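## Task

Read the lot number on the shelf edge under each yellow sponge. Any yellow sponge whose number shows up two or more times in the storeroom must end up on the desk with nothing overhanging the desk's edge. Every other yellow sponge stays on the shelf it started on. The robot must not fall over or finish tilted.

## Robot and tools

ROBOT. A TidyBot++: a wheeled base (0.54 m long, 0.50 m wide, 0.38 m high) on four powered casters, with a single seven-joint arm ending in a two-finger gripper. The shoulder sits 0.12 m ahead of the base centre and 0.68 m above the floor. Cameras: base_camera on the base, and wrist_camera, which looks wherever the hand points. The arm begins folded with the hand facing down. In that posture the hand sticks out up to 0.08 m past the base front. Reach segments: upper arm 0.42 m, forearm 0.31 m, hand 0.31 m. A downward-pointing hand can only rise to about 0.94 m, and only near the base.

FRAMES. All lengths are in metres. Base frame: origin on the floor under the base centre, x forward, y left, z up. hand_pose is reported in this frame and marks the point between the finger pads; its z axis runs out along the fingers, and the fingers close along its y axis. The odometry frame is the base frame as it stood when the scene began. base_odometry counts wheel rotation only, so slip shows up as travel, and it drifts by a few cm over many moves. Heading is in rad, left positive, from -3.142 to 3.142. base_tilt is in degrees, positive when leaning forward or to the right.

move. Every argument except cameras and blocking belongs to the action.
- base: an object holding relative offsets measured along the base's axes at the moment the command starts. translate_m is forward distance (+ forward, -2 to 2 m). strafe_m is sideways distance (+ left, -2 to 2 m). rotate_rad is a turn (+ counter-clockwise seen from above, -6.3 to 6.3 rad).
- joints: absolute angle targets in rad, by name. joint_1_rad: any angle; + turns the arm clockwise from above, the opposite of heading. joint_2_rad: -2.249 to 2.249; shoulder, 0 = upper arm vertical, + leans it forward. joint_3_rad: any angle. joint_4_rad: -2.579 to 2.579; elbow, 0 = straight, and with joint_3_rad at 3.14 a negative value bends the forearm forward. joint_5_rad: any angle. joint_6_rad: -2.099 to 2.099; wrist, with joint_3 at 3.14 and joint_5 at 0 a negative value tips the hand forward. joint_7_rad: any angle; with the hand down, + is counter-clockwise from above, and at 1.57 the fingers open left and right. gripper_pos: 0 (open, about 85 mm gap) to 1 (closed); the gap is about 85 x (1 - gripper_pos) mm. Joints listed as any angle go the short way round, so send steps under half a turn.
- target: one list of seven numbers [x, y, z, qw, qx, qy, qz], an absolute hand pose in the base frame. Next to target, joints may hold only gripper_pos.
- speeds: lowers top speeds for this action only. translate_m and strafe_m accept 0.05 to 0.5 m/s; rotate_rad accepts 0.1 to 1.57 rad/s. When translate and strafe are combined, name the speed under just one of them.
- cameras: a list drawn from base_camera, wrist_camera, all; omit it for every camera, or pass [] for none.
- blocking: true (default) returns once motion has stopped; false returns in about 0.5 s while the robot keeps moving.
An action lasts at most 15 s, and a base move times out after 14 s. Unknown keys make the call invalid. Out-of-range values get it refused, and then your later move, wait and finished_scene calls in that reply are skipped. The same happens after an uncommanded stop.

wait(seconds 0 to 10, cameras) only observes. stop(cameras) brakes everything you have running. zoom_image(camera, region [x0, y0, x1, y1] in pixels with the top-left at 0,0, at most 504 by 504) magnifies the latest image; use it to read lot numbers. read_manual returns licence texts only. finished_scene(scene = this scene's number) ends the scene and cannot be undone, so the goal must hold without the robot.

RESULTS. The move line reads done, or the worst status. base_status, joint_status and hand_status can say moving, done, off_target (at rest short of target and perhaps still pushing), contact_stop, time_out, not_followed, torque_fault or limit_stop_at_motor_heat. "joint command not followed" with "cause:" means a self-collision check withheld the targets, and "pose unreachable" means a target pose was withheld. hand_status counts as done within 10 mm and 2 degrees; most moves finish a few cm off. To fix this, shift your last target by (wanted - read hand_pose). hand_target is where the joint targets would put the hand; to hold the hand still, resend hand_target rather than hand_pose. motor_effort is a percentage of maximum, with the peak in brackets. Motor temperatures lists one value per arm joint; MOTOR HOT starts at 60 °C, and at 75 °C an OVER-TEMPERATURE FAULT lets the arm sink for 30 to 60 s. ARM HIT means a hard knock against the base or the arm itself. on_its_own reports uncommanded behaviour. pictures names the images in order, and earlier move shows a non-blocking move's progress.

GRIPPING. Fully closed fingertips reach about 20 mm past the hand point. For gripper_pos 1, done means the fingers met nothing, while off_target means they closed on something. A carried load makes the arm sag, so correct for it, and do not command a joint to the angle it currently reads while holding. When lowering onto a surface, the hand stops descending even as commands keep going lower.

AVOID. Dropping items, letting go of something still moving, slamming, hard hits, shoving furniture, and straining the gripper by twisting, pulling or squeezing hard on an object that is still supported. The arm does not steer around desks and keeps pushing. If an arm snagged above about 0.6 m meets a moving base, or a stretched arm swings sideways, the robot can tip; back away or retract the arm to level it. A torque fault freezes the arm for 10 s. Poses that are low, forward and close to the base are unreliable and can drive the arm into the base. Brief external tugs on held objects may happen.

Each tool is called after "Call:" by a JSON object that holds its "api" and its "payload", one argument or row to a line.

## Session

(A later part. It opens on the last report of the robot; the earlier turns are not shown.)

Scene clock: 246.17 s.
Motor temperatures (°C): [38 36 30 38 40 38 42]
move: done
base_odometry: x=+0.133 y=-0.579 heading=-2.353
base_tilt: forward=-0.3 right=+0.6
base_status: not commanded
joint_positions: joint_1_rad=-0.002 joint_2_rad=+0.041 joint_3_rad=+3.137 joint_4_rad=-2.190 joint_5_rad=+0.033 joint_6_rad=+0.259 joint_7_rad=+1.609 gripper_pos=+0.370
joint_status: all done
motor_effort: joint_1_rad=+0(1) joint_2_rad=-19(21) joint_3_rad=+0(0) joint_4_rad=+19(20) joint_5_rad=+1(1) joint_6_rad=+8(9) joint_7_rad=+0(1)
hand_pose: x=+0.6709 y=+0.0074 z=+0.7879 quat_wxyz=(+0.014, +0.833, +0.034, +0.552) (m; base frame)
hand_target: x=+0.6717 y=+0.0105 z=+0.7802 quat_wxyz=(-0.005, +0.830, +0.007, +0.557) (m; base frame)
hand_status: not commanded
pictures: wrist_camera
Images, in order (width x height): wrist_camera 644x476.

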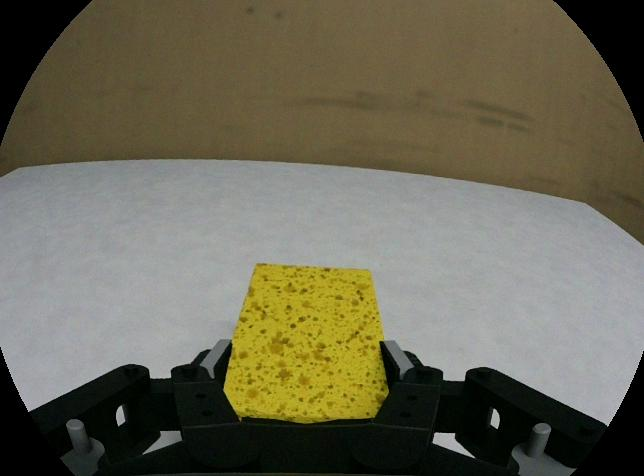

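Call:
{"api": "move", "payload": {
  "joints": {"joint_2_rad": 0.078, "joint_4_rad": -2.235, "joint_6_rad": 0.345},
  "cameras": ["wrist_camera"]
}}

Call:
{"api": "move", "payload": {
  "joints": {"joint_2_rad": 0.09, "joint_4_rad": -2.249, "joint_6_rad": 0.37},
  "cameras": ["wrist_camera"]
}}

Call:
{"api": "move", "payload": {
  "joints": {"joint_2_rad": 0.1, "joint_4_rad": -2.26, "joint_6_rad": 0.39},
  "cameras": ["wrist_camera"]
}}

Scene clock: 247.07 s.
Motor temperatures (°C): [38 36 30 38 40 38 42]
move: done
base_odometry: x=+0.133 y=-0.579 heading=-2.353
base_tilt: forward=-0.3 right=+0.6
base_status: not commanded
joint_positions: joint_1_rad=-0.002 joint_2_rad=+0.056 joint_3_rad=+3.137 joint_4_rad=-2.209 joint_5_rad=+0.033 joint_6_rad=+0.290 joint_7_rad=+1.609 gripper_pos=+0.370
joint_status: all done
motor_effort: joint_1_rad=+0(1) joint_2_rad=-19(21) joint_3_rad=+0(0) joint_4_rad=+18(20) joint_5_rad=+1(1) joint_6_rad=+8(9) joint_7_rad=+0(1)
hand_pose: x=+0.6702 y=+0.0077 z=+0.7781 quat_wxyz=(+0.014, +0.834, +0.035, +0.550) (m; base frame)
hand_target: x=+0.6704 y=+0.0105 z=+0.7684 quat_wxyz=(-0.005, +0.833, +0.007, +0.554) (m; base frame)
hand_status: not commanded
pictures: wrist_camera
Images, in order (width x height): wrist_camera 644x476.

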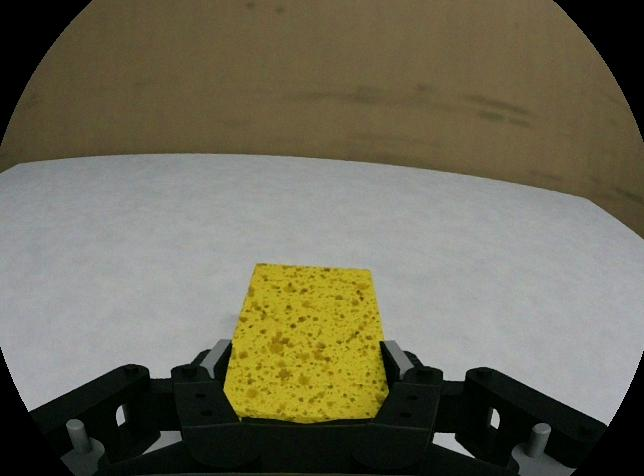

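Scene clock: 247.63 s.
Motor temperatures (°C): [38 36 30 38 40 38 42]
move: done
base_odometry: x=+0.133 y=-0.579 heading=-2.353
base_tilt: forward=-0.3 right=+0.6
base_status: not commanded
joint_positions: joint_1_rad=-0.002 joint_2_rad=+0.067 joint_3_rad=+3.137 joint_4_rad=-2.223 joint_5_rad=+0.033 joint_6_rad=+0.315 joint_7_rad=+1.609 gripper_pos=+0.370
joint_status: all done
motor_effort: joint_1_rad=+0(1) joint_2_rad=-20(21) joint_3_rad=+0(0) joint_4_rad=+18(19) joint_5_rad=+1(1) joint_6_rad=+8(9) joint_7_rad=+0(1)
hand_pose: x=+0.6699 y=+0.0080 z=+0.7723 quat_wxyz=(+0.013, +0.834, +0.035, +0.551) (m; base frame)
hand_target: x=+0.6697 y=+0.0105 z=+0.7617 quat_wxyz=(-0.005, +0.833, +0.007, +0.553) (m; base frame)
hand_status: not commanded
pictures: wrist_camera
Images, in order (width x height): wrist_camera 644x476.

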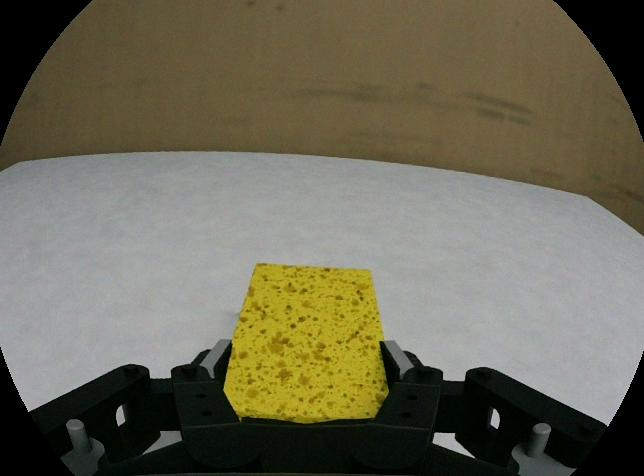

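Scene clock: 248.20 s.
Motor temperatures (°C): [38 36 30 38 40 38 42]
move: done
base_odometry: x=+0.133 y=-0.579 heading=-2.353
base_tilt: forward=-0.3 right=+0.6
base_status: not commanded
joint_positions: joint_1_rad=-0.002 joint_2_rad=+0.076 joint_3_rad=+3.137 joint_4_rad=-2.233 joint_5_rad=+0.033 joint_6_rad=+0.335 joint_7_rad=+1.609 gripper_pos=+0.370
joint_status: all done
motor_effort: joint_1_rad=-1(1) joint_2_rad=-20(20) joint_3_rad=+0(0) joint_4_rad=+17(18) joint_5_rad=+1(1) joint_6_rad=+8(9) joint_7_rad=+0(1)
hand_pose: x=+0.6697 y=+0.0082 z=+0.7675 quat_wxyz=(+0.013, +0.834, +0.035, +0.551) (m; base frame)
hand_target: x=+0.6691 y=+0.0105 z=+0.7563 quat_wxyz=(-0.005, +0.833, +0.007, +0.553) (m; base frame)
hand_status: not commanded
pictures: wrist_camera
Images, in order (width x height): wrist_camera 644x476.

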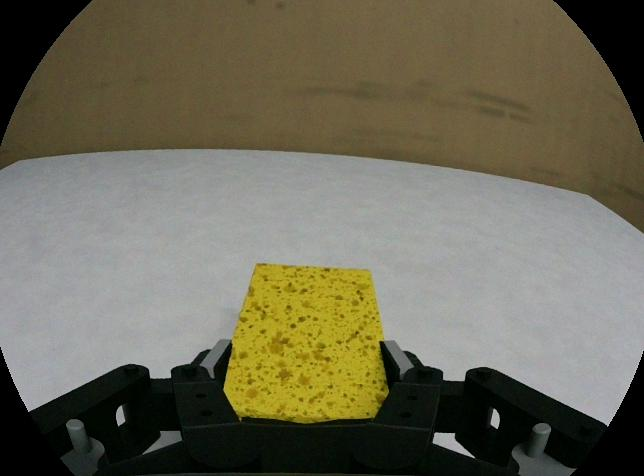

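Call:
{"api": "move", "payload": {
  "joints": {"joint_2_rad": 0.107, "joint_4_rad": -2.267, "joint_6_rad": 0.404},
  "cameras": []
}}

Call:
{"api": "move", "payload": {
  "joints": {"joint_2_rad": 0.114, "joint_4_rad": -2.274, "joint_6_rad": 0.417},
  "cameras": ["wrist_camera"]
}}

Scene clock: 248.90 s.
Motor temperatures (°C): [38 36 30 38 40 38 42]
move: done
base_odometry: x=+0.133 y=-0.579 heading=-2.353
base_tilt: forward=-0.3 right=+0.6
base_status: not commanded
joint_positions: joint_1_rad=-0.002 joint_2_rad=+0.081 joint_3_rad=+3.137 joint_4_rad=-2.239 joint_5_rad=+0.033 joint_6_rad=+0.350 joint_7_rad=+1.609 gripper_pos=+0.370
joint_status: all done
motor_effort: joint_1_rad=-1(1) joint_2_rad=-20(20) joint_3_rad=+0(0) joint_4_rad=+17(18) joint_5_rad=+1(1) joint_6_rad=+8(8) joint_7_rad=+0(1)
hand_pose: x=+0.6701 y=+0.0083 z=+0.7662 quat_wxyz=(+0.013, +0.832, +0.035, +0.553) (m; base frame)
hand_target: x=+0.6689 y=+0.0105 z=+0.7530 quat_wxyz=(-0.005, +0.833, +0.007, +0.553) (m; base frame)
hand_status: not commanded
pictures: none
No camera images: "cameras" was empty.

Scene clock: 249.40 s.
Motor temperatures (°C): [38 36 30 38 40 38 42]
move: done
base_odometry: x=+0.133 y=-0.579 heading=-2.353
base_tilt: forward=-0.3 right=+0.6
base_status: not commanded
joint_positions: joint_1_rad=-0.002 joint_2_rad=+0.085 joint_3_rad=+3.137 joint_4_rad=-2.243 joint_5_rad=+0.033 joint_6_rad=+0.366 joint_7_rad=+1.609 gripper_pos=+0.370
joint_status: all done
motor_effort: joint_1_rad=+0(1) joint_2_rad=-19(21) joint_3_rad=+0(0) joint_4_rad=+17(18) joint_5_rad=+1(1) joint_6_rad=+8(9) joint_7_rad=+0(1)
hand_pose: x=+0.6707 y=+0.0085 z=+0.7663 quat_wxyz=(+0.012, +0.830, +0.035, +0.556) (m; base frame)
hand_target: x=+0.6685 y=+0.0105 z=+0.7493 quat_wxyz=(-0.005, +0.834, +0.007, +0.552) (m; base frame)
hand_status: not commanded
pictures: wrist_camera
Images, in order (width x height): wrist_camera 644x476.

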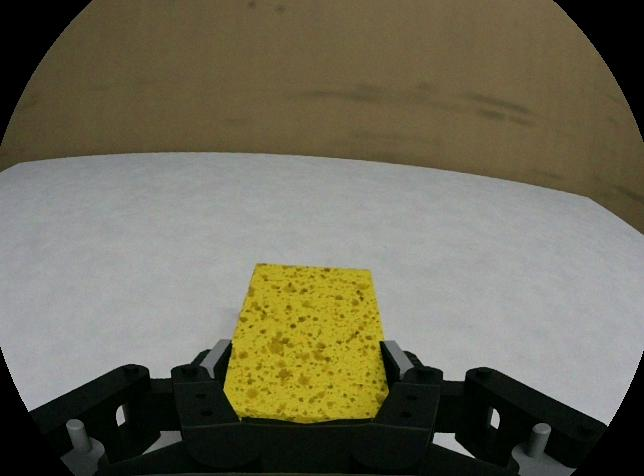

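Call:
{"api": "move", "payload": {
  "joints": {"gripper_pos": 0.2},
  "cameras": ["wrist_camera"]
}}

Call:
{"api": "move", "payload": {
  "joints": {"gripper_pos": 0.0},
  "cameras": []
}}

Call:
{"api": "move", "payload": {
  "joints": {"joint_2_rad": 0.02, "joint_4_rad": -2.1, "joint_6_rad": 0.25},
  "cameras": ["wrist_camera"]
}}

Call:
{"api": "move", "payload": {
  "joints": {"joint_2_rad": -0.2, "joint_4_rad": -1.95, "joint_6_rad": -0.2},
  "cameras": ["wrist_camera"]
}}

Scene clock: 250.53 s.
Motor temperatures (°C): [38 36 30 38 40 38 42]
move: done
base_odometry: x=+0.133 y=-0.579 heading=-2.353
base_tilt: forward=-0.3 right=+0.6
base_status: not commanded
joint_positions: joint_1_rad=-0.002 joint_2_rad=+0.088 joint_3_rad=+3.137 joint_4_rad=-2.244 joint_5_rad=+0.033 joint_6_rad=+0.366 joint_7_rad=+1.609 gripper_pos=+0.200
joint_status: all done
motor_effort: joint_1_rad=+0(1) joint_2_rad=-20(20) joint_3_rad=+0(0) joint_4_rad=+17(18) joint_5_rad=+1(1) joint_6_rad=+8(9) joint_7_rad=+0(1)
hand_pose: x=+0.6705 y=+0.0085 z=+0.7640 quat_wxyz=(+0.012, +0.832, +0.035, +0.554) (m; base frame)
hand_target: x=+0.6685 y=+0.0105 z=+0.7493 quat_wxyz=(-0.005, +0.834, +0.007, +0.552) (m; base frame)
hand_status: not commanded
pictures: wrist_camera
Images, in order (width x height): wrist_camera 644x476.

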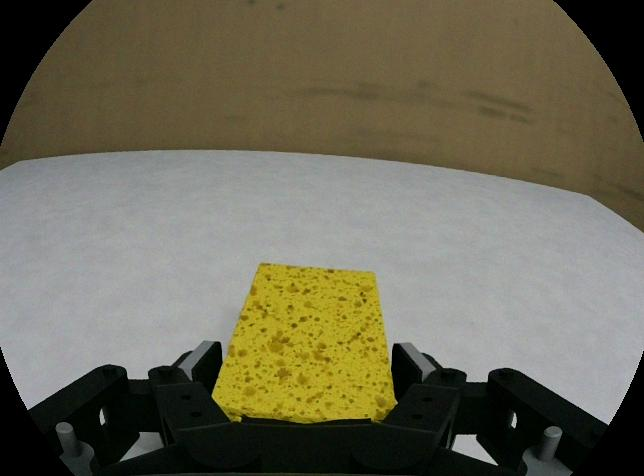

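Scene clock: 251.17 s.
Motor temperatures (°C): [38 36 30 38 40 38 42]
move: done
base_odometry: x=+0.133 y=-0.579 heading=-2.353
base_tilt: forward=-0.3 right=+0.6
base_status: not commanded
joint_positions: joint_1_rad=-0.002 joint_2_rad=+0.088 joint_3_rad=+3.137 joint_4_rad=-2.244 joint_5_rad=+0.033 joint_6_rad=+0.366 joint_7_rad=+1.609 gripper_pos=+0.000
joint_status: all done
motor_effort: joint_1_rad=+0(1) joint_2_rad=-20(21) joint_3_rad=+0(0) joint_4_rad=+17(18) joint_5_rad=+1(1) joint_6_rad=+8(9) joint_7_rad=+0(1)
hand_pose: x=+0.6705 y=+0.0085 z=+0.7640 quat_wxyz=(+0.012, +0.832, +0.035, +0.554) (m; base frame)
hand_target: x=+0.6685 y=+0.0105 z=+0.7493 quat_wxyz=(-0.005, +0.834, +0.007, +0.552) (m; base frame)
hand_status: not commanded
pictures: none
No camera images: "cameras" was empty.

Scene clock: 252.50 s.
Motor temperatures (°C): [38 36 30 38 40 38 42]
move: done
base_odometry: x=+0.133 y=-0.579 heading=-2.353
base_tilt: forward=-0.3 right=+0.6
base_status: not commanded
joint_positions: joint_1_rad=-0.002 joint_2_rad=+0.017 joint_3_rad=+3.137 joint_4_rad=-2.111 joint_5_rad=+0.033 joint_6_rad=+0.304 joint_7_rad=+1.609 gripper_pos=+0.000
joint_status: all done
motor_effort: joint_1_rad=+0(1) joint_2_rad=-20(22) joint_3_rad=+0(0) joint_4_rad=+20(20) joint_5_rad=+1(1) joint_6_rad=+9(10) joint_7_rad=+0(1)
hand_pose: x=+0.6941 y=+0.0080 z=+0.8582 quat_wxyz=(+0.016, +0.790, +0.033, +0.612) (m; base frame)
hand_target: x=+0.6929 y=+0.0109 z=+0.8466 quat_wxyz=(-0.005, +0.805, +0.006, +0.594) (m; base frame)
hand_status: not commanded
pictures: wrist_camera
Images, in order (width x height): wrist_camera 644x476.

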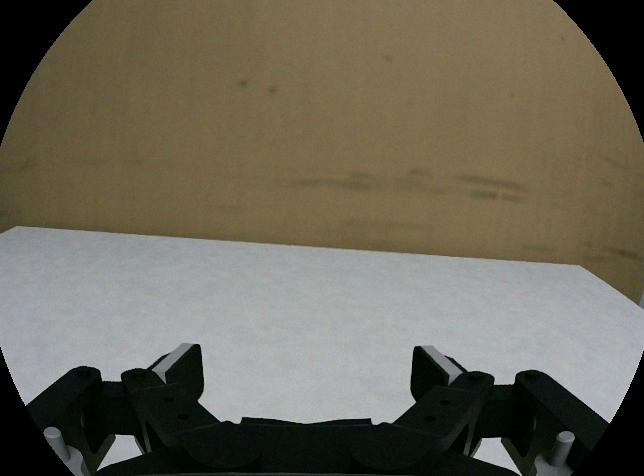

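Scene clock: 254.10 s.
Motor temperatures (°C): [38 36 30 38 40 38 42]
move: done
base_odometry: x=+0.133 y=-0.579 heading=-2.353
base_tilt: forward=-0.3 right=+0.6
base_status: not commanded
joint_positions: joint_1_rad=-0.002 joint_2_rad=-0.206 joint_3_rad=+3.137 joint_4_rad=-1.964 joint_5_rad=+0.033 joint_6_rad=-0.142 joint_7_rad=+1.609 gripper_pos=+0.000
joint_status: all done
motor_effort: joint_1_rad=+0(1) joint_2_rad=-14(21) joint_3_rad=+0(1) joint_4_rad=+21(23) joint_5_rad=+1(1) joint_6_rad=+8(9) joint_7_rad=+0(1)
hand_pose: x=+0.6364 y=+0.0033 z=+0.9341 quat_wxyz=(+0.021, +0.813, +0.030, +0.581) (m; base frame)
hand_target: x=+0.6338 y=+0.0100 z=+0.9229 quat_wxyz=(-0.005, +0.828, +0.007, +0.561) (m; base frame)
hand_status: not commanded
pictures: wrist_camera
Images, in order (width x height): wrist_camera 644x476.

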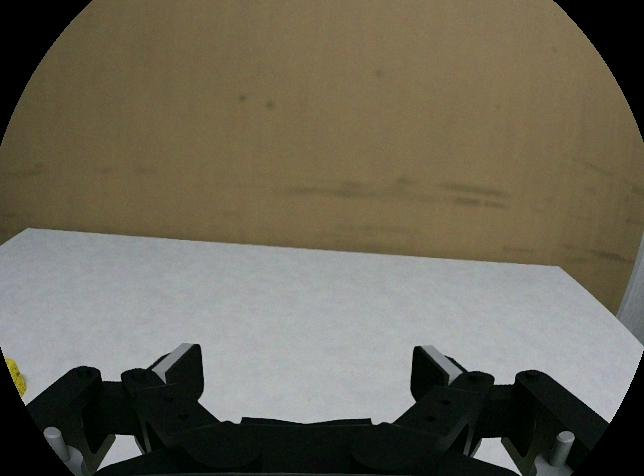

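Call:
{"api": "move", "payload": {
  "base": {"strafe_m": -1.05, "rotate_rad": -1.571},
  "joints": {"joint_2_rad": -0.55, "joint_4_rad": -1.37, "joint_6_rad": -1.3},
  "cameras": []
}}

Call:
{"api": "move", "payload": {
  "base": {"translate_m": 0.72, "strafe_m": 0.46},
  "cameras": ["base_camera", "wrist_camera"]
}}

Call:
{"api": "wait", "payload": {
  "seconds": 0.3,
  "cameras": ["base_camera", "wrist_camera"]
}}

Scene clock: 261.70 s.
Motor temperatures (°C): [38 35 30 38 40 38 42]
move: done
base_odometry: x=-0.612 y=+0.161 heading=+2.359
base_tilt: forward=-0.3 right=+0.6
base_status: done
joint_positions: joint_1_rad=-0.015 joint_2_rad=-0.542 joint_3_rad=+3.138 joint_4_rad=-1.387 joint_5_rad=+0.033 joint_6_rad=-1.246 joint_7_rad=+1.609 gripper_pos=+0.000
joint_status: all done
motor_effort: joint_1_rad=+0(3) joint_2_rad=+1(16) joint_3_rad=+1(5) joint_4_rad=+18(24) joint_5_rad=+1(2) joint_6_rad=+7(10) joint_7_rad=+0(1)
hand_pose: x=+0.4072 y=-0.0024 z=+1.0962 quat_wxyz=(+0.022, +0.865, +0.022, +0.501) (m; base frame)
hand_target: x=+0.3943 y=+0.0062 z=+1.0925 quat_wxyz=(-0.004, +0.872, +0.007, +0.489) (m; base frame)
hand_status: not commanded
pictures: none
No camera images: "cameras" was empty.

Scene clock: 264.73 s.
Motor temperatures (°C): [38 35 30 38 40 38 42]
move: done
base_odometry: x=-1.447 y=+0.343 heading=+2.358
base_tilt: forward=-0.3 right=+0.6
base_status: done
joint_positions: joint_1_rad=-0.015 joint_2_rad=-0.546 joint_3_rad=+3.138 joint_4_rad=-1.387 joint_5_rad=+0.033 joint_6_rad=-1.247 joint_7_rad=+1.609 gripper_pos=+0.000
joint_status: not commanded
motor_effort: joint_1_rad=-1(1) joint_2_rad=+2(5) joint_3_rad=+1(2) joint_4_rad=+16(19) joint_5_rad=+1(1) joint_6_rad=+8(9) joint_7_rad=+0(1)
hand_pose: x=+0.4054 y=-0.0025 z=+1.0972 quat_wxyz=(+0.022, +0.864, +0.022, +0.503) (m; base frame)
hand_target: x=+0.3943 y=+0.0062 z=+1.0925 quat_wxyz=(-0.004, +0.872, +0.007, +0.489) (m; base frame)
hand_status: not commanded
pictures: base_camera, wrist_camera
Images, in order (width x height): base_camera 644x364, wrist_camera 644x476.

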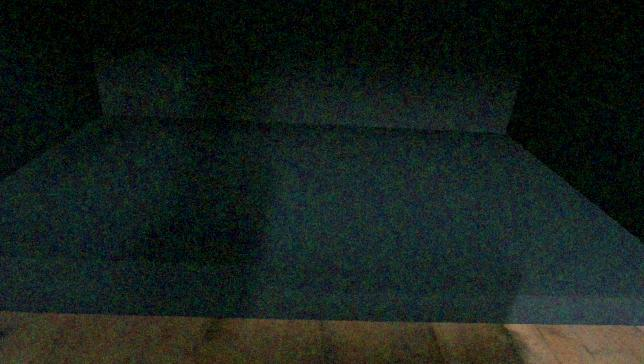

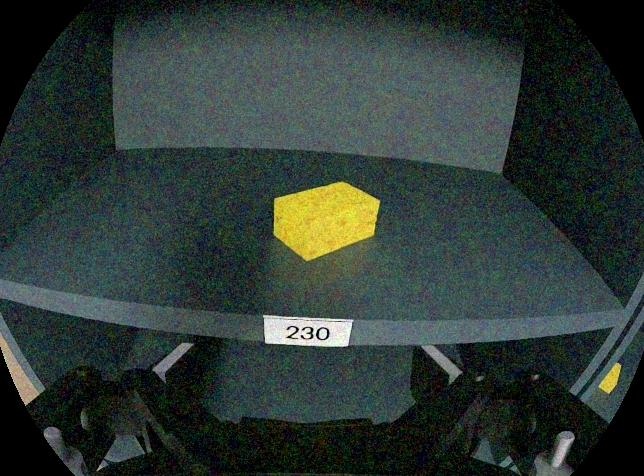

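Scene clock: 265.03 s.
Motor temperatures (°C): [38 35 30 38 40 38 42]
base_odometry: x=-1.447 y=+0.343 heading=+2.358
base_tilt: forward=-0.4 right=+0.6
base_status: done
joint_positions: joint_1_rad=-0.015 joint_2_rad=-0.546 joint_3_rad=+3.138 joint_4_rad=-1.387 joint_5_rad=+0.033 joint_6_rad=-1.247 joint_7_rad=+1.609 gripper_pos=+0.000
joint_status: not commanded
motor_effort: joint_1_rad=+0(1) joint_2_rad=+2(5) joint_3_rad=+1(2) joint_4_rad=+17(19) joint_5_rad=+1(1) joint_6_rad=+8(9) joint_7_rad=+0(1)
hand_pose: x=+0.4054 y=-0.0025 z=+1.0972 quat_wxyz=(+0.022, +0.864, +0.022, +0.503) (m; base frame)
hand_target: x=+0.3943 y=+0.0062 z=+1.0925 quat_wxyz=(-0.004, +0.872, +0.007, +0.489) (m; base frame)
hand_status: not commanded
wait: 0.30 s; at rest by 0.27 s
pictures: base_camera, wrist_camera
Images, in order (width x height): base_camera 644x364, wrist_camera 644x476.

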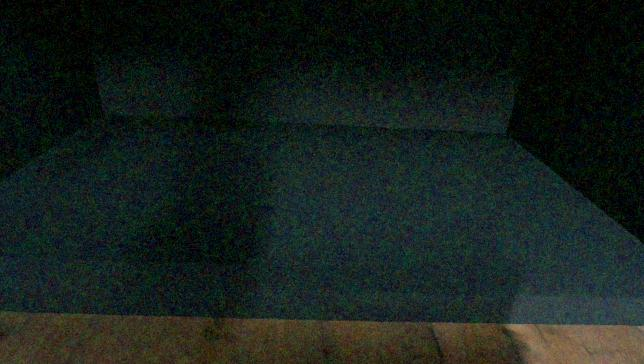

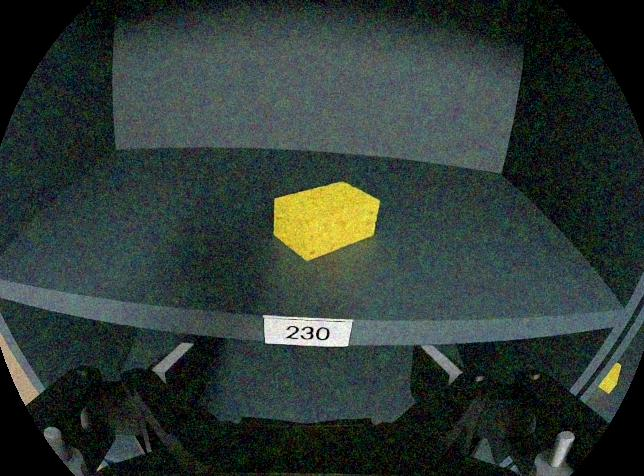

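Call:
{"api": "zoom_image", "payload": {
  "camera": "wrist_camera",
  "region": [240, 150, 420, 290]
}}

Scaled by 2.800.

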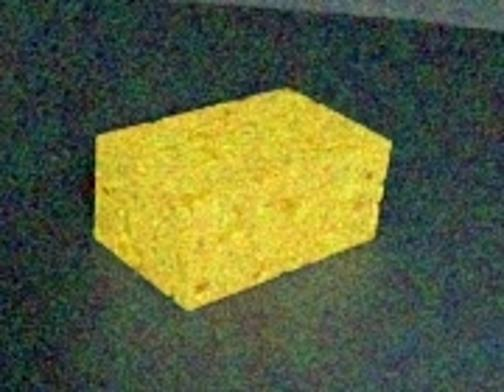

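Call:
{"api": "move", "payload": {
  "base": {"translate_m": 0.13, "strafe_m": 0.524},
  "joints": {"joint_1_rad": 0.92},
  "cameras": ["base_camera", "wrist_camera"]
}}

Call:
{"api": "move", "payload": {
  "joints": {"joint_2_rad": -0.384, "joint_4_rad": -1.49, "joint_6_rad": -0.85},
  "cameras": ["wrist_camera"]
}}

Scene clock: 269.43 s.
Motor temperatures (°C): [38 35 30 38 40 38 42]
move: done
base_odometry: x=-1.909 y=+0.064 heading=+2.357
base_tilt: forward=-0.3 right=+0.6
base_status: done
joint_positions: joint_1_rad=+0.902 joint_2_rad=-0.546 joint_3_rad=+3.138 joint_4_rad=-1.387 joint_5_rad=+0.033 joint_6_rad=-1.247 joint_7_rad=+1.609 gripper_pos=+0.000
joint_status: all done
motor_effort: joint_1_rad=+0(2) joint_2_rad=+2(4) joint_3_rad=+1(4) joint_4_rad=+18(18) joint_5_rad=+1(2) joint_6_rad=+8(8) joint_7_rad=+0(1)
hand_pose: x=+0.2913 y=-0.2286 z=+1.0972 quat_wxyz=(+0.242, +0.784, -0.363, +0.441) (m; base frame)
hand_target: x=+0.2875 y=-0.2179 z=+1.0925 quat_wxyz=(+0.217, +0.782, -0.387, +0.438) (m; base frame)
hand_status: not commanded
pictures: base_camera, wrist_camera
Images, in order (width x height): base_camera 644x364, wrist_camera 644x476.

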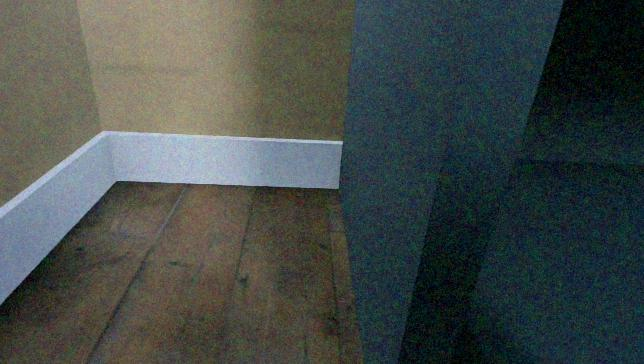

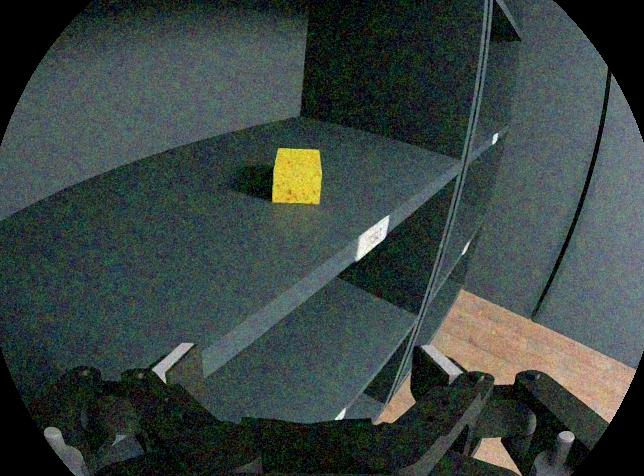

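Scene clock: 270.87 s.
Motor temperatures (°C): [38 35 30 38 40 38 42]
move: done
base_odometry: x=-1.909 y=+0.064 heading=+2.357
base_tilt: forward=-0.3 right=+0.6
base_status: not commanded
joint_positions: joint_1_rad=+0.902 joint_2_rad=-0.383 joint_3_rad=+3.138 joint_4_rad=-1.468 joint_5_rad=+0.033 joint_6_rad=-0.911 joint_7_rad=+1.609 gripper_pos=+0.000
joint_status: all done
motor_effort: joint_1_rad=-1(1) joint_2_rad=-6(10) joint_3_rad=+0(1) joint_4_rad=+19(22) joint_5_rad=+1(1) joint_6_rad=+8(9) joint_7_rad=+0(1)
hand_pose: x=+0.3662 y=-0.3201 z=+1.0906 quat_wxyz=(+0.260, +0.765, -0.348, +0.476) (m; base frame)
hand_target: x=+0.3703 y=-0.3263 z=+1.0959 quat_wxyz=(+0.248, +0.743, -0.368, +0.501) (m; base frame)
hand_status: not commanded
pictures: wrist_camera
Images, in order (width x height): wrist_camera 644x476.

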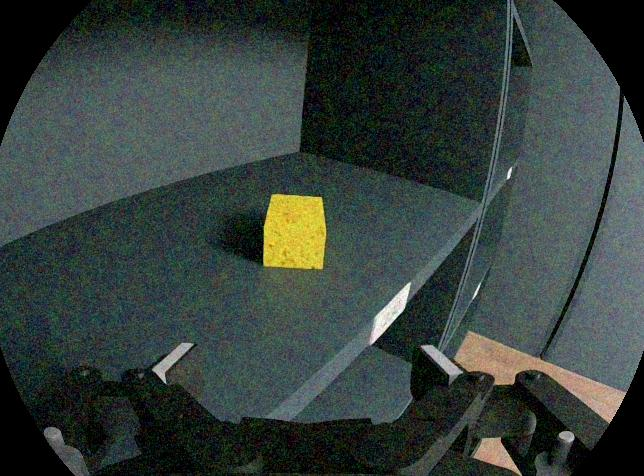

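Call:
{"api": "move", "payload": {
  "joints": {"joint_1_rad": 0.843, "joint_2_rad": -0.17, "joint_4_rad": -1.356, "joint_6_rad": -0.736},
  "cameras": ["wrist_camera"]
}}

Call:
{"api": "move", "payload": {
  "joints": {"joint_2_rad": 0.006, "joint_4_rad": -1.237, "joint_6_rad": -0.678},
  "cameras": ["wrist_camera"]
}}

Scene clock: 273.13 s.
Motor temperatures (°C): [38 35 30 38 40 38 42]
move: done
base_odometry: x=-1.909 y=+0.064 heading=+2.357
base_tilt: forward=-0.4 right=+0.6
base_status: not commanded
joint_positions: joint_1_rad=+0.861 joint_2_rad=-0.176 joint_3_rad=+3.138 joint_4_rad=-1.376 joint_5_rad=+0.033 joint_6_rad=-0.797 joint_7_rad=+1.609 gripper_pos=+0.000
joint_status: all done
motor_effort: joint_1_rad=+0(2) joint_2_rad=-14(17) joint_3_rad=+0(1) joint_4_rad=+21(22) joint_5_rad=+1(1) joint_6_rad=+9(9) joint_7_rad=+0(1)
hand_pose: x=+0.4437 y=-0.3837 z=+1.0815 quat_wxyz=(+0.249, +0.772, -0.331, +0.481) (m; base frame)
hand_target: x=+0.4616 y=-0.3811 z=+1.1074 quat_wxyz=(+0.234, +0.748, -0.335, +0.523) (m; base frame)
hand_status: not commanded
pictures: wrist_camera
Images, in order (width x height): wrist_camera 644x476.

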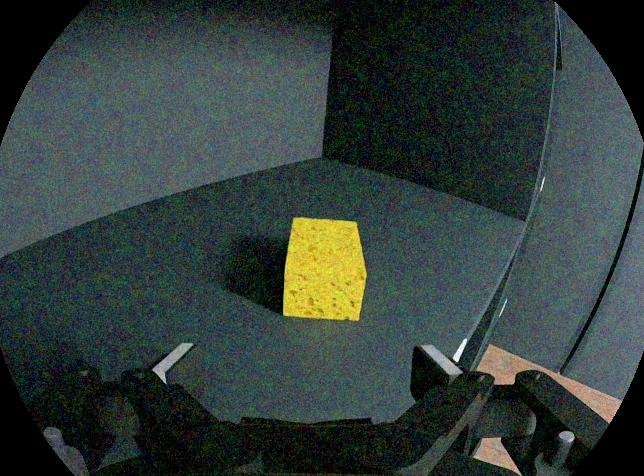

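Scene clock: 274.53 s.
Motor temperatures (°C): [38 35 30 38 40 38 42]
move: done
base_odometry: x=-1.909 y=+0.064 heading=+2.357
base_tilt: forward=-0.3 right=+0.6
base_status: not commanded
joint_positions: joint_1_rad=+0.861 joint_2_rad=-0.004 joint_3_rad=+3.138 joint_4_rad=-1.256 joint_5_rad=+0.033 joint_6_rad=-0.738 joint_7_rad=+1.609 gripper_pos=+0.000
joint_status: all done
motor_effort: joint_1_rad=+0(1) joint_2_rad=-20(24) joint_3_rad=+0(1) joint_4_rad=+21(23) joint_5_rad=+1(1) joint_6_rad=+8(9) joint_7_rad=+0(1)
hand_pose: x=+0.4953 y=-0.4430 z=+1.0745 quat_wxyz=(+0.250, +0.771, -0.330, +0.484) (m; base frame)
hand_target: x=+0.5149 y=-0.4409 z=+1.0970 quat_wxyz=(+0.234, +0.748, -0.335, +0.523) (m; base frame)
hand_status: not commanded
pictures: wrist_camera
Images, in order (width x height): wrist_camera 644x476.

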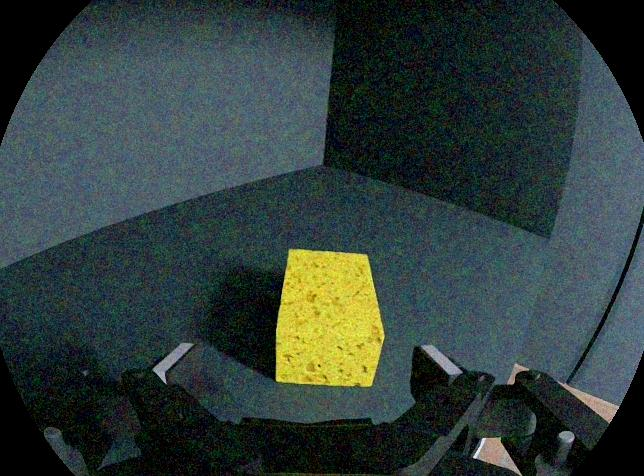

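Call:
{"api": "move", "payload": {
  "joints": {"joint_1_rad": 0.896},
  "cameras": []
}}

Call:
{"api": "move", "payload": {
  "joints": {"joint_2_rad": 0.113, "joint_4_rad": -1.19, "joint_6_rad": -0.619},
  "cameras": ["wrist_camera"]
}}

Scene clock: 275.53 s.
Motor temperatures (°C): [38 35 30 38 40 38 42]
move: done
base_odometry: x=-1.909 y=+0.064 heading=+2.357
base_tilt: forward=-0.3 right=+0.6
base_status: not commanded
joint_positions: joint_1_rad=+0.888 joint_2_rad=-0.004 joint_3_rad=+3.138 joint_4_rad=-1.256 joint_5_rad=+0.033 joint_6_rad=-0.738 joint_7_rad=+1.609 gripper_pos=+0.000
joint_status: all done
motor_effort: joint_1_rad=+0(1) joint_2_rad=-20(21) joint_3_rad=+1(2) joint_4_rad=+21(22) joint_5_rad=+1(1) joint_6_rad=+8(8) joint_7_rad=+0(1)
hand_pose: x=+0.4833 y=-0.4530 z=+1.0745 quat_wxyz=(+0.257, +0.767, -0.340, +0.480) (m; base frame)
hand_target: x=+0.4910 y=-0.4612 z=+1.0970 quat_wxyz=(+0.248, +0.739, -0.355, +0.517) (m; base frame)
hand_status: not commanded
pictures: none
No camera images: "cameras" was empty.

Scene clock: 276.57 s.
Motor temperatures (°C): [38 35 30 38 40 38 42]
move: done
base_odometry: x=-1.909 y=+0.064 heading=+2.357
base_tilt: forward=-0.3 right=+0.6
base_status: not commanded
joint_positions: joint_1_rad=+0.888 joint_2_rad=+0.099 joint_3_rad=+3.138 joint_4_rad=-1.206 joint_5_rad=+0.033 joint_6_rad=-0.678 joint_7_rad=+1.609 gripper_pos=+0.000
joint_status: all done
motor_effort: joint_1_rad=+0(1) joint_2_rad=-24(27) joint_3_rad=+0(0) joint_4_rad=+22(23) joint_5_rad=+1(1) joint_6_rad=+8(9) joint_7_rad=+0(1)
hand_pose: x=+0.5146 y=-0.4905 z=+1.0582 quat_wxyz=(+0.258, +0.765, -0.339, +0.483) (m; base frame)
hand_target: x=+0.5224 y=-0.5005 z=+1.0760 quat_wxyz=(+0.247, +0.739, -0.355, +0.516) (m; base frame)
hand_status: not commanded
pictures: wrist_camera
Images, in order (width x height): wrist_camera 644x476.

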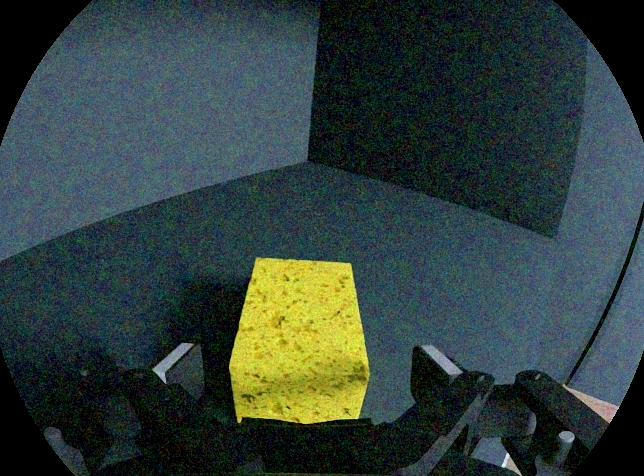

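Call:
{"api": "move", "payload": {
  "joints": {"joint_2_rad": 0.18, "joint_4_rad": -1.137, "joint_6_rad": -0.605},
  "cameras": ["wrist_camera"]
}}

Call:
{"api": "move", "payload": {
  "joints": {"joint_2_rad": 0.235, "joint_4_rad": -1.095, "joint_6_rad": -0.595},
  "cameras": ["wrist_camera"]
}}

Scene clock: 277.67 s.
Motor temperatures (°C): [38 35 30 38 40 38 42]
move: done
base_odometry: x=-1.909 y=+0.064 heading=+2.357
base_tilt: forward=-0.3 right=+0.6
base_status: not commanded
joint_positions: joint_1_rad=+0.888 joint_2_rad=+0.159 joint_3_rad=+3.138 joint_4_rad=-1.152 joint_5_rad=+0.033 joint_6_rad=-0.663 joint_7_rad=+1.609 gripper_pos=+0.000
joint_status: all done
motor_effort: joint_1_rad=+0(1) joint_2_rad=-26(28) joint_3_rad=+0(0) joint_4_rad=+21(23) joint_5_rad=+1(1) joint_6_rad=+8(9) joint_7_rad=+0(1)
hand_pose: x=+0.5313 y=-0.5110 z=+1.0563 quat_wxyz=(+0.259, +0.763, -0.337, +0.487) (m; base frame)
hand_target: x=+0.5406 y=-0.5232 z=+1.0676 quat_wxyz=(+0.247, +0.739, -0.355, +0.517) (m; base frame)
hand_status: not commanded
pictures: wrist_camera
Images, in order (width x height): wrist_camera 644x476.

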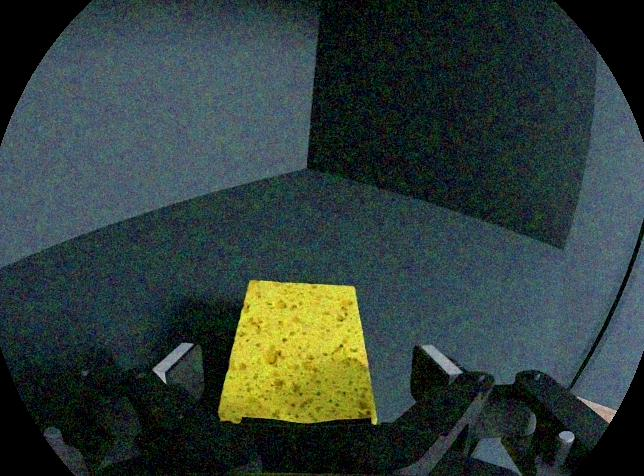

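Scene clock: 278.53 s.
Motor temperatures (°C): [38 35 30 38 40 38 42]
move: done
base_odometry: x=-1.909 y=+0.064 heading=+2.358
base_tilt: forward=-0.3 right=+0.6
base_status: not commanded
joint_positions: joint_1_rad=+0.888 joint_2_rad=+0.212 joint_3_rad=+3.138 joint_4_rad=-1.110 joint_5_rad=+0.033 joint_6_rad=-0.653 joint_7_rad=+1.609 gripper_pos=+0.000
joint_status: all done
motor_effort: joint_1_rad=-1(1) joint_2_rad=-28(30) joint_3_rad=+0(0) joint_4_rad=+22(23) joint_5_rad=+1(1) joint_6_rad=+8(9) joint_7_rad=+0(1)
hand_pose: x=+0.5459 y=-0.5287 z=+1.0484 quat_wxyz=(+0.259, +0.763, -0.338, +0.486) (m; base frame)
hand_target: x=+0.5551 y=-0.5414 z=+1.0580 quat_wxyz=(+0.247, +0.740, -0.355, +0.515) (m; base frame)
hand_status: not commanded
pictures: wrist_camera
Images, in order (width x height): wrist_camera 644x476.

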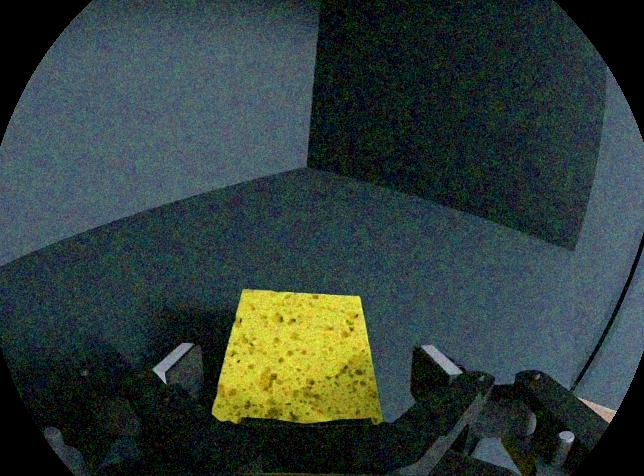

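Call:
{"api": "move", "payload": {
  "joints": {"joint_2_rad": 0.251},
  "cameras": []
}}

Call:
{"api": "move", "payload": {
  "joints": {"gripper_pos": 0.3},
  "cameras": []
}}

Call:
{"api": "move", "payload": {
  "joints": {"gripper_pos": 0.55},
  "cameras": ["wrist_camera"]
}}

Scene clock: 279.40 s.
Motor temperatures (°C): [38 35 30 38 40 38 42]
move: done
base_odometry: x=-1.909 y=+0.064 heading=+2.358
base_tilt: forward=-0.3 right=+0.6
base_status: not commanded
joint_positions: joint_1_rad=+0.888 joint_2_rad=+0.224 joint_3_rad=+3.138 joint_4_rad=-1.110 joint_5_rad=+0.033 joint_6_rad=-0.653 joint_7_rad=+1.609 gripper_pos=+0.000
joint_status: all done
motor_effort: joint_1_rad=+0(1) joint_2_rad=-29(30) joint_3_rad=+0(0) joint_4_rad=+22(22) joint_5_rad=+1(1) joint_6_rad=+8(8) joint_7_rad=+0(1)
hand_pose: x=+0.5485 y=-0.5320 z=+1.0405 quat_wxyz=(+0.257, +0.766, -0.339, +0.482) (m; base frame)
hand_target: x=+0.5588 y=-0.5460 z=+1.0468 quat_wxyz=(+0.244, +0.744, -0.357, +0.510) (m; base frame)
hand_status: not commanded
pictures: none
No camera images: "cameras" was empty.

Scene clock: 280.10 s.
Motor temperatures (°C): [38 35 30 38 40 38 42]
move: done
base_odometry: x=-1.909 y=+0.064 heading=+2.358
base_tilt: forward=-0.3 right=+0.6
base_status: not commanded
joint_positions: joint_1_rad=+0.888 joint_2_rad=+0.224 joint_3_rad=+3.138 joint_4_rad=-1.110 joint_5_rad=+0.033 joint_6_rad=-0.652 joint_7_rad=+1.609 gripper_pos=+0.300
joint_status: all done
motor_effort: joint_1_rad=+0(1) joint_2_rad=-28(29) joint_3_rad=+0(0) joint_4_rad=+22(22) joint_5_rad=+1(1) joint_6_rad=+8(9) joint_7_rad=+0(1)
hand_pose: x=+0.5486 y=-0.5320 z=+1.0406 quat_wxyz=(+0.257, +0.766, -0.339, +0.482) (m; base frame)
hand_target: x=+0.5588 y=-0.5460 z=+1.0468 quat_wxyz=(+0.244, +0.744, -0.357, +0.510) (m; base frame)
hand_status: not commanded
pictures: none
No camera images: "cameras" was empty.

Scene clock: 280.77 s.
Motor temperatures (°C): [38 35 30 38 40 38 42]
move: off_target
base_odometry: x=-1.909 y=+0.064 heading=+2.358
base_tilt: forward=-0.3 right=+0.6
base_status: not commanded
joint_positions: joint_1_rad=+0.888 joint_2_rad=+0.224 joint_3_rad=+3.138 joint_4_rad=-1.109 joint_5_rad=+0.033 joint_6_rad=-0.651 joint_7_rad=+1.609 gripper_pos=+0.387
joint_status: gripper_pos off_target (ended at +0.387, target +0.550)
motor_effort: joint_1_rad=+0(1) joint_2_rad=-28(29) joint_3_rad=+0(0) joint_4_rad=+21(22) joint_5_rad=+1(1) joint_6_rad=+8(8) joint_7_rad=+0(1)
hand_pose: x=+0.5487 y=-0.5322 z=+1.0414 quat_wxyz=(+0.257, +0.765, -0.338, +0.483) (m; base frame)
hand_target: x=+0.5588 y=-0.5460 z=+1.0468 quat_wxyz=(+0.244, +0.744, -0.357, +0.510) (m; base frame)
hand_status: not commanded
pictures: wrist_camera
Images, in order (width x height): wrist_camera 644x476.

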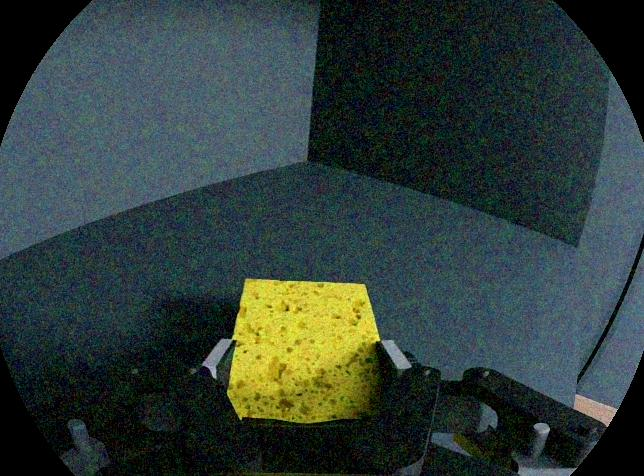

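Call:
{"api": "move", "payload": {
  "joints": {"joint_2_rad": 0.147},
  "cameras": []
}}

Call:
{"api": "move", "payload": {
  "joints": {"gripper_pos": 0.7},
  "cameras": ["wrist_camera"]
}}

Call:
{"api": "move", "payload": {
  "joints": {"joint_2_rad": 0.04, "joint_4_rad": -1.09, "joint_6_rad": -0.8},
  "cameras": []
}}

Call:
{"api": "move", "payload": {
  "joints": {"joint_2_rad": -0.157, "joint_4_rad": -1.172, "joint_6_rad": -0.95},
  "cameras": []
}}

Call:
{"api": "move", "payload": {
  "joints": {"joint_2_rad": -0.35, "joint_4_rad": -1.27, "joint_6_rad": -1.1},
  "cameras": ["wrist_camera"]
}}

Call:
{"api": "move", "payload": {
  "joints": {"joint_2_rad": -0.55, "joint_4_rad": -1.37, "joint_6_rad": -1.25},
  "cameras": ["wrist_camera"]
}}

Scene clock: 282.33 s.
Motor temperatures (°C): [38 36 30 38 40 38 42]
move: done
base_odometry: x=-1.909 y=+0.064 heading=+2.358
base_tilt: forward=-0.3 right=+0.6
base_status: not commanded
joint_positions: joint_1_rad=+0.888 joint_2_rad=+0.134 joint_3_rad=+3.138 joint_4_rad=-1.105 joint_5_rad=+0.033 joint_6_rad=-0.650 joint_7_rad=+1.609 gripper_pos=+0.387
joint_status: all done
motor_effort: joint_1_rad=+0(1) joint_2_rad=-25(32) joint_3_rad=+0(0) joint_4_rad=+21(23) joint_5_rad=+1(1) joint_6_rad=+8(9) joint_7_rad=-1(1)
hand_pose: x=+0.5267 y=-0.5051 z=+1.1035 quat_wxyz=(+0.275, +0.741, -0.328, +0.518) (m; base frame)
hand_target: x=+0.5328 y=-0.5135 z=+1.1176 quat_wxyz=(+0.262, +0.716, -0.344, +0.547) (m; base frame)
hand_status: not commanded
pictures: none
No camera images: "cameras" was empty.

Scene clock: 282.90 s.
Motor temperatures (°C): [38 36 30 38 40 38 42]
move: off_target
base_odometry: x=-1.909 y=+0.064 heading=+2.358
base_tilt: forward=-0.3 right=+0.6
base_status: not commanded
joint_positions: joint_1_rad=+0.888 joint_2_rad=+0.134 joint_3_rad=+3.138 joint_4_rad=-1.105 joint_5_rad=+0.033 joint_6_rad=-0.650 joint_7_rad=+1.609 gripper_pos=+0.387
joint_status: gripper_pos off_target (ended at +0.387, target +0.700)
motor_effort: joint_1_rad=-1(1) joint_2_rad=-26(26) joint_3_rad=+0(0) joint_4_rad=+22(22) joint_5_rad=+1(1) joint_6_rad=+9(9) joint_7_rad=+0(1)
hand_pose: x=+0.5267 y=-0.5051 z=+1.1035 quat_wxyz=(+0.275, +0.741, -0.328, +0.518) (m; base frame)
hand_target: x=+0.5328 y=-0.5135 z=+1.1176 quat_wxyz=(+0.262, +0.716, -0.344, +0.547) (m; base frame)
hand_status: not commanded
pictures: wrist_camera
Images, in order (width x height): wrist_camera 644x476.

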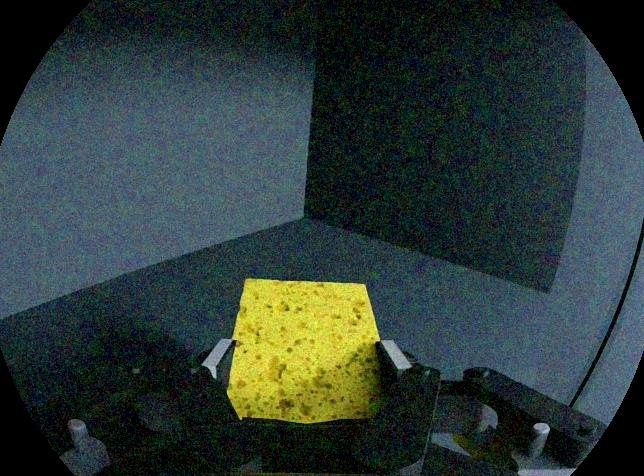

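Scene clock: 283.93 s.
Motor temperatures (°C): [38 36 30 38 40 38 42]
move: done
base_odometry: x=-1.909 y=+0.064 heading=+2.358
base_tilt: forward=-0.3 right=+0.6
base_status: not commanded
joint_positions: joint_1_rad=+0.888 joint_2_rad=+0.029 joint_3_rad=+3.138 joint_4_rad=-1.101 joint_5_rad=+0.033 joint_6_rad=-0.756 joint_7_rad=+1.609 gripper_pos=+0.387
joint_status: all done
motor_effort: joint_1_rad=+0(1) joint_2_rad=-20(28) joint_3_rad=+0(0) joint_4_rad=+21(23) joint_5_rad=+1(1) joint_6_rad=+9(10) joint_7_rad=+0(1)
hand_pose: x=+0.4902 y=-0.4617 z=+1.1402 quat_wxyz=(+0.276, +0.739, -0.329, +0.519) (m; base frame)
hand_target: x=+0.4910 y=-0.4613 z=+1.1269 quat_wxyz=(+0.246, +0.741, -0.356, +0.514) (m; base frame)
hand_status: not commanded
pictures: none
No camera images: "cameras" was empty.

Scene clock: 285.43 s.
Motor temperatures (°C): [38 36 30 38 40 38 42]
move: done
base_odometry: x=-1.909 y=+0.064 heading=+2.358
base_tilt: forward=-0.3 right=+0.6
base_status: not commanded
joint_positions: joint_1_rad=+0.888 joint_2_rad=-0.168 joint_3_rad=+3.138 joint_4_rad=-1.143 joint_5_rad=+0.033 joint_6_rad=-0.895 joint_7_rad=+1.609 gripper_pos=+0.387
joint_status: all done
motor_effort: joint_1_rad=+0(1) joint_2_rad=-13(25) joint_3_rad=+0(1) joint_4_rad=+20(23) joint_5_rad=+1(1) joint_6_rad=+9(10) joint_7_rad=+0(1)
hand_pose: x=+0.4232 y=-0.3810 z=+1.1811 quat_wxyz=(+0.279, +0.734, -0.329, +0.524) (m; base frame)
hand_target: x=+0.4260 y=-0.3802 z=+1.1437 quat_wxyz=(+0.240, +0.750, -0.360, +0.500) (m; base frame)
hand_status: not commanded
pictures: none
No camera images: "cameras" was empty.

Scene clock: 286.87 s.
Motor temperatures (°C): [38 36 30 38 40 38 42]
move: done
base_odometry: x=-1.909 y=+0.064 heading=+2.358
base_tilt: forward=-0.4 right=+0.6
base_status: not commanded
joint_positions: joint_1_rad=+0.888 joint_2_rad=-0.355 joint_3_rad=+3.138 joint_4_rad=-1.240 joint_5_rad=+0.033 joint_6_rad=-1.044 joint_7_rad=+1.609 gripper_pos=+0.387
joint_status: all done
motor_effort: joint_1_rad=-1(1) joint_2_rad=-5(15) joint_3_rad=+0(1) joint_4_rad=+19(22) joint_5_rad=+1(1) joint_6_rad=+8(9) joint_7_rad=+0(1)
hand_pose: x=+0.3600 y=-0.3049 z=+1.1660 quat_wxyz=(+0.269, +0.749, -0.338, +0.502) (m; base frame)
hand_target: x=+0.3620 y=-0.3002 z=+1.1323 quat_wxyz=(+0.230, +0.763, -0.366, +0.480) (m; base frame)
hand_status: not commanded
pictures: wrist_camera
Images, in order (width x height): wrist_camera 644x476.

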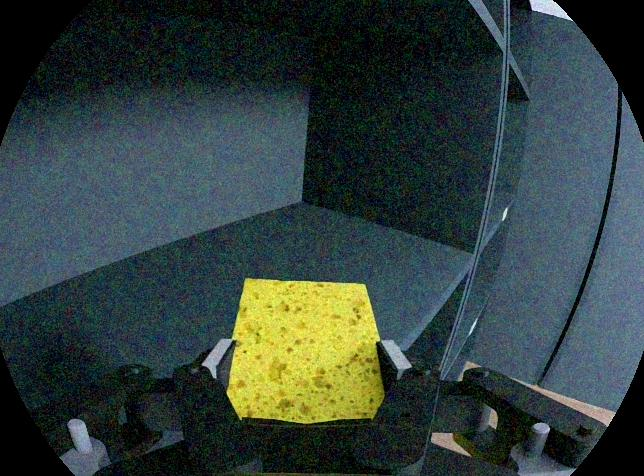

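Scene clock: 288.30 s.
Motor temperatures (°C): [38 36 30 38 40 38 42]
move: done
base_odometry: x=-1.909 y=+0.064 heading=+2.358
base_tilt: forward=-0.3 right=+0.6
base_status: not commanded
joint_positions: joint_1_rad=+0.888 joint_2_rad=-0.550 joint_3_rad=+3.138 joint_4_rad=-1.340 joint_5_rad=+0.033 joint_6_rad=-1.194 joint_7_rad=+1.609 gripper_pos=+0.387
joint_status: all done
motor_effort: joint_1_rad=+0(1) joint_2_rad=+1(8) joint_3_rad=+1(1) joint_4_rad=+18(20) joint_5_rad=+1(1) joint_6_rad=+8(10) joint_7_rad=+0(1)
hand_pose: x=+0.2959 y=-0.2276 z=+1.1369 quat_wxyz=(+0.259, +0.762, -0.346, +0.482) (m; base frame)
hand_target: x=+0.2976 y=-0.2198 z=+1.1059 quat_wxyz=(+0.221, +0.775, -0.372, +0.460) (m; base frame)
hand_status: not commanded
pictures: wrist_camera
Images, in order (width x height): wrist_camera 644x476.

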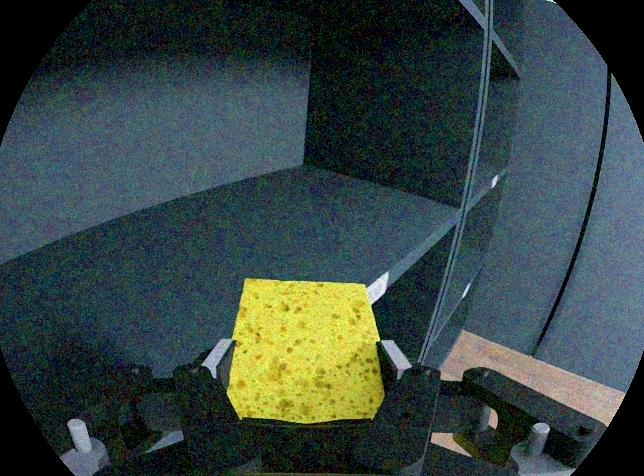

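Call:
{"api": "move", "payload": {
  "base": {"translate_m": -0.6, "strafe_m": -0.99},
  "cameras": []
}}

Call:
{"api": "move", "payload": {
  "base": {"translate_m": -1.105, "rotate_rad": 1.571},
  "joints": {"joint_1_rad": -0.015, "joint_2_rad": -0.43, "joint_4_rad": -1.81, "joint_6_rad": -0.65},
  "cameras": ["base_camera", "wrist_camera"]
}}

Scene clock: 292.13 s.
Motor temperatures (°C): [38 35 30 38 40 38 42]
move: done
base_odometry: x=-0.785 y=+0.341 heading=+2.357
base_tilt: forward=-0.4 right=+0.6
base_status: done
joint_positions: joint_1_rad=+0.888 joint_2_rad=-0.550 joint_3_rad=+3.138 joint_4_rad=-1.342 joint_5_rad=+0.033 joint_6_rad=-1.197 joint_7_rad=+1.609 gripper_pos=+0.387
joint_status: not commanded
motor_effort: joint_1_rad=-1(1) joint_2_rad=+2(4) joint_3_rad=+1(3) joint_4_rad=+17(18) joint_5_rad=+1(2) joint_6_rad=+9(9) joint_7_rad=+0(1)
hand_pose: x=+0.2959 y=-0.2275 z=+1.1352 quat_wxyz=(+0.258, +0.763, -0.347, +0.480) (m; base frame)
hand_target: x=+0.2976 y=-0.2198 z=+1.1059 quat_wxyz=(+0.221, +0.775, -0.372, +0.460) (m; base frame)
hand_status: not commanded
pictures: none
No camera images: "cameras" was empty.

Scene clock: 295.70 s.
Motor temperatures (°C): [38 35 30 38 40 38 42]
move: done
base_odometry: x=-0.002 y=-0.440 heading=-2.354
base_tilt: forward=-0.3 right=+0.6
base_status: done
joint_positions: joint_1_rad=-0.002 joint_2_rad=-0.445 joint_3_rad=+3.136 joint_4_rad=-1.780 joint_5_rad=+0.033 joint_6_rad=-0.711 joint_7_rad=+1.609 gripper_pos=+0.387
joint_status: all done
motor_effort: joint_1_rad=+0(3) joint_2_rad=-6(7) joint_3_rad=+1(5) joint_4_rad=+21(23) joint_5_rad=+1(2) joint_6_rad=+8(9) joint_7_rad=+0(1)
hand_pose: x=+0.5202 y=-0.0017 z=+0.9930 quat_wxyz=(+0.025, +0.853, +0.025, +0.521) (m; base frame)
hand_target: x=+0.5312 y=+0.0083 z=+0.9859 quat_wxyz=(-0.004, +0.849, +0.007, +0.528) (m; base frame)
hand_status: not commanded
pictures: base_camera, wrist_camera
Images, in order (width x height): base_camera 644x364, wrist_camera 644x476.

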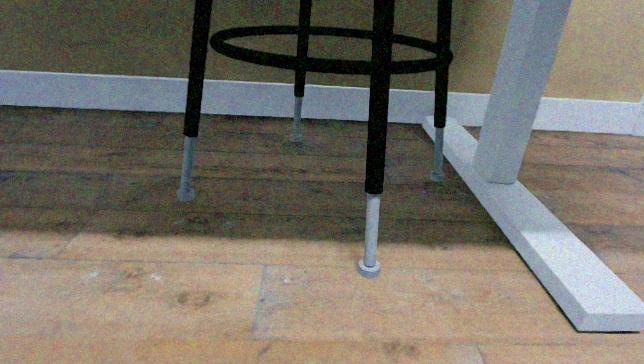

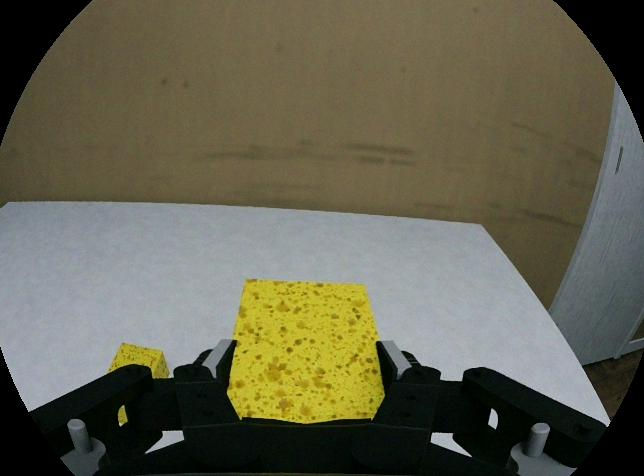

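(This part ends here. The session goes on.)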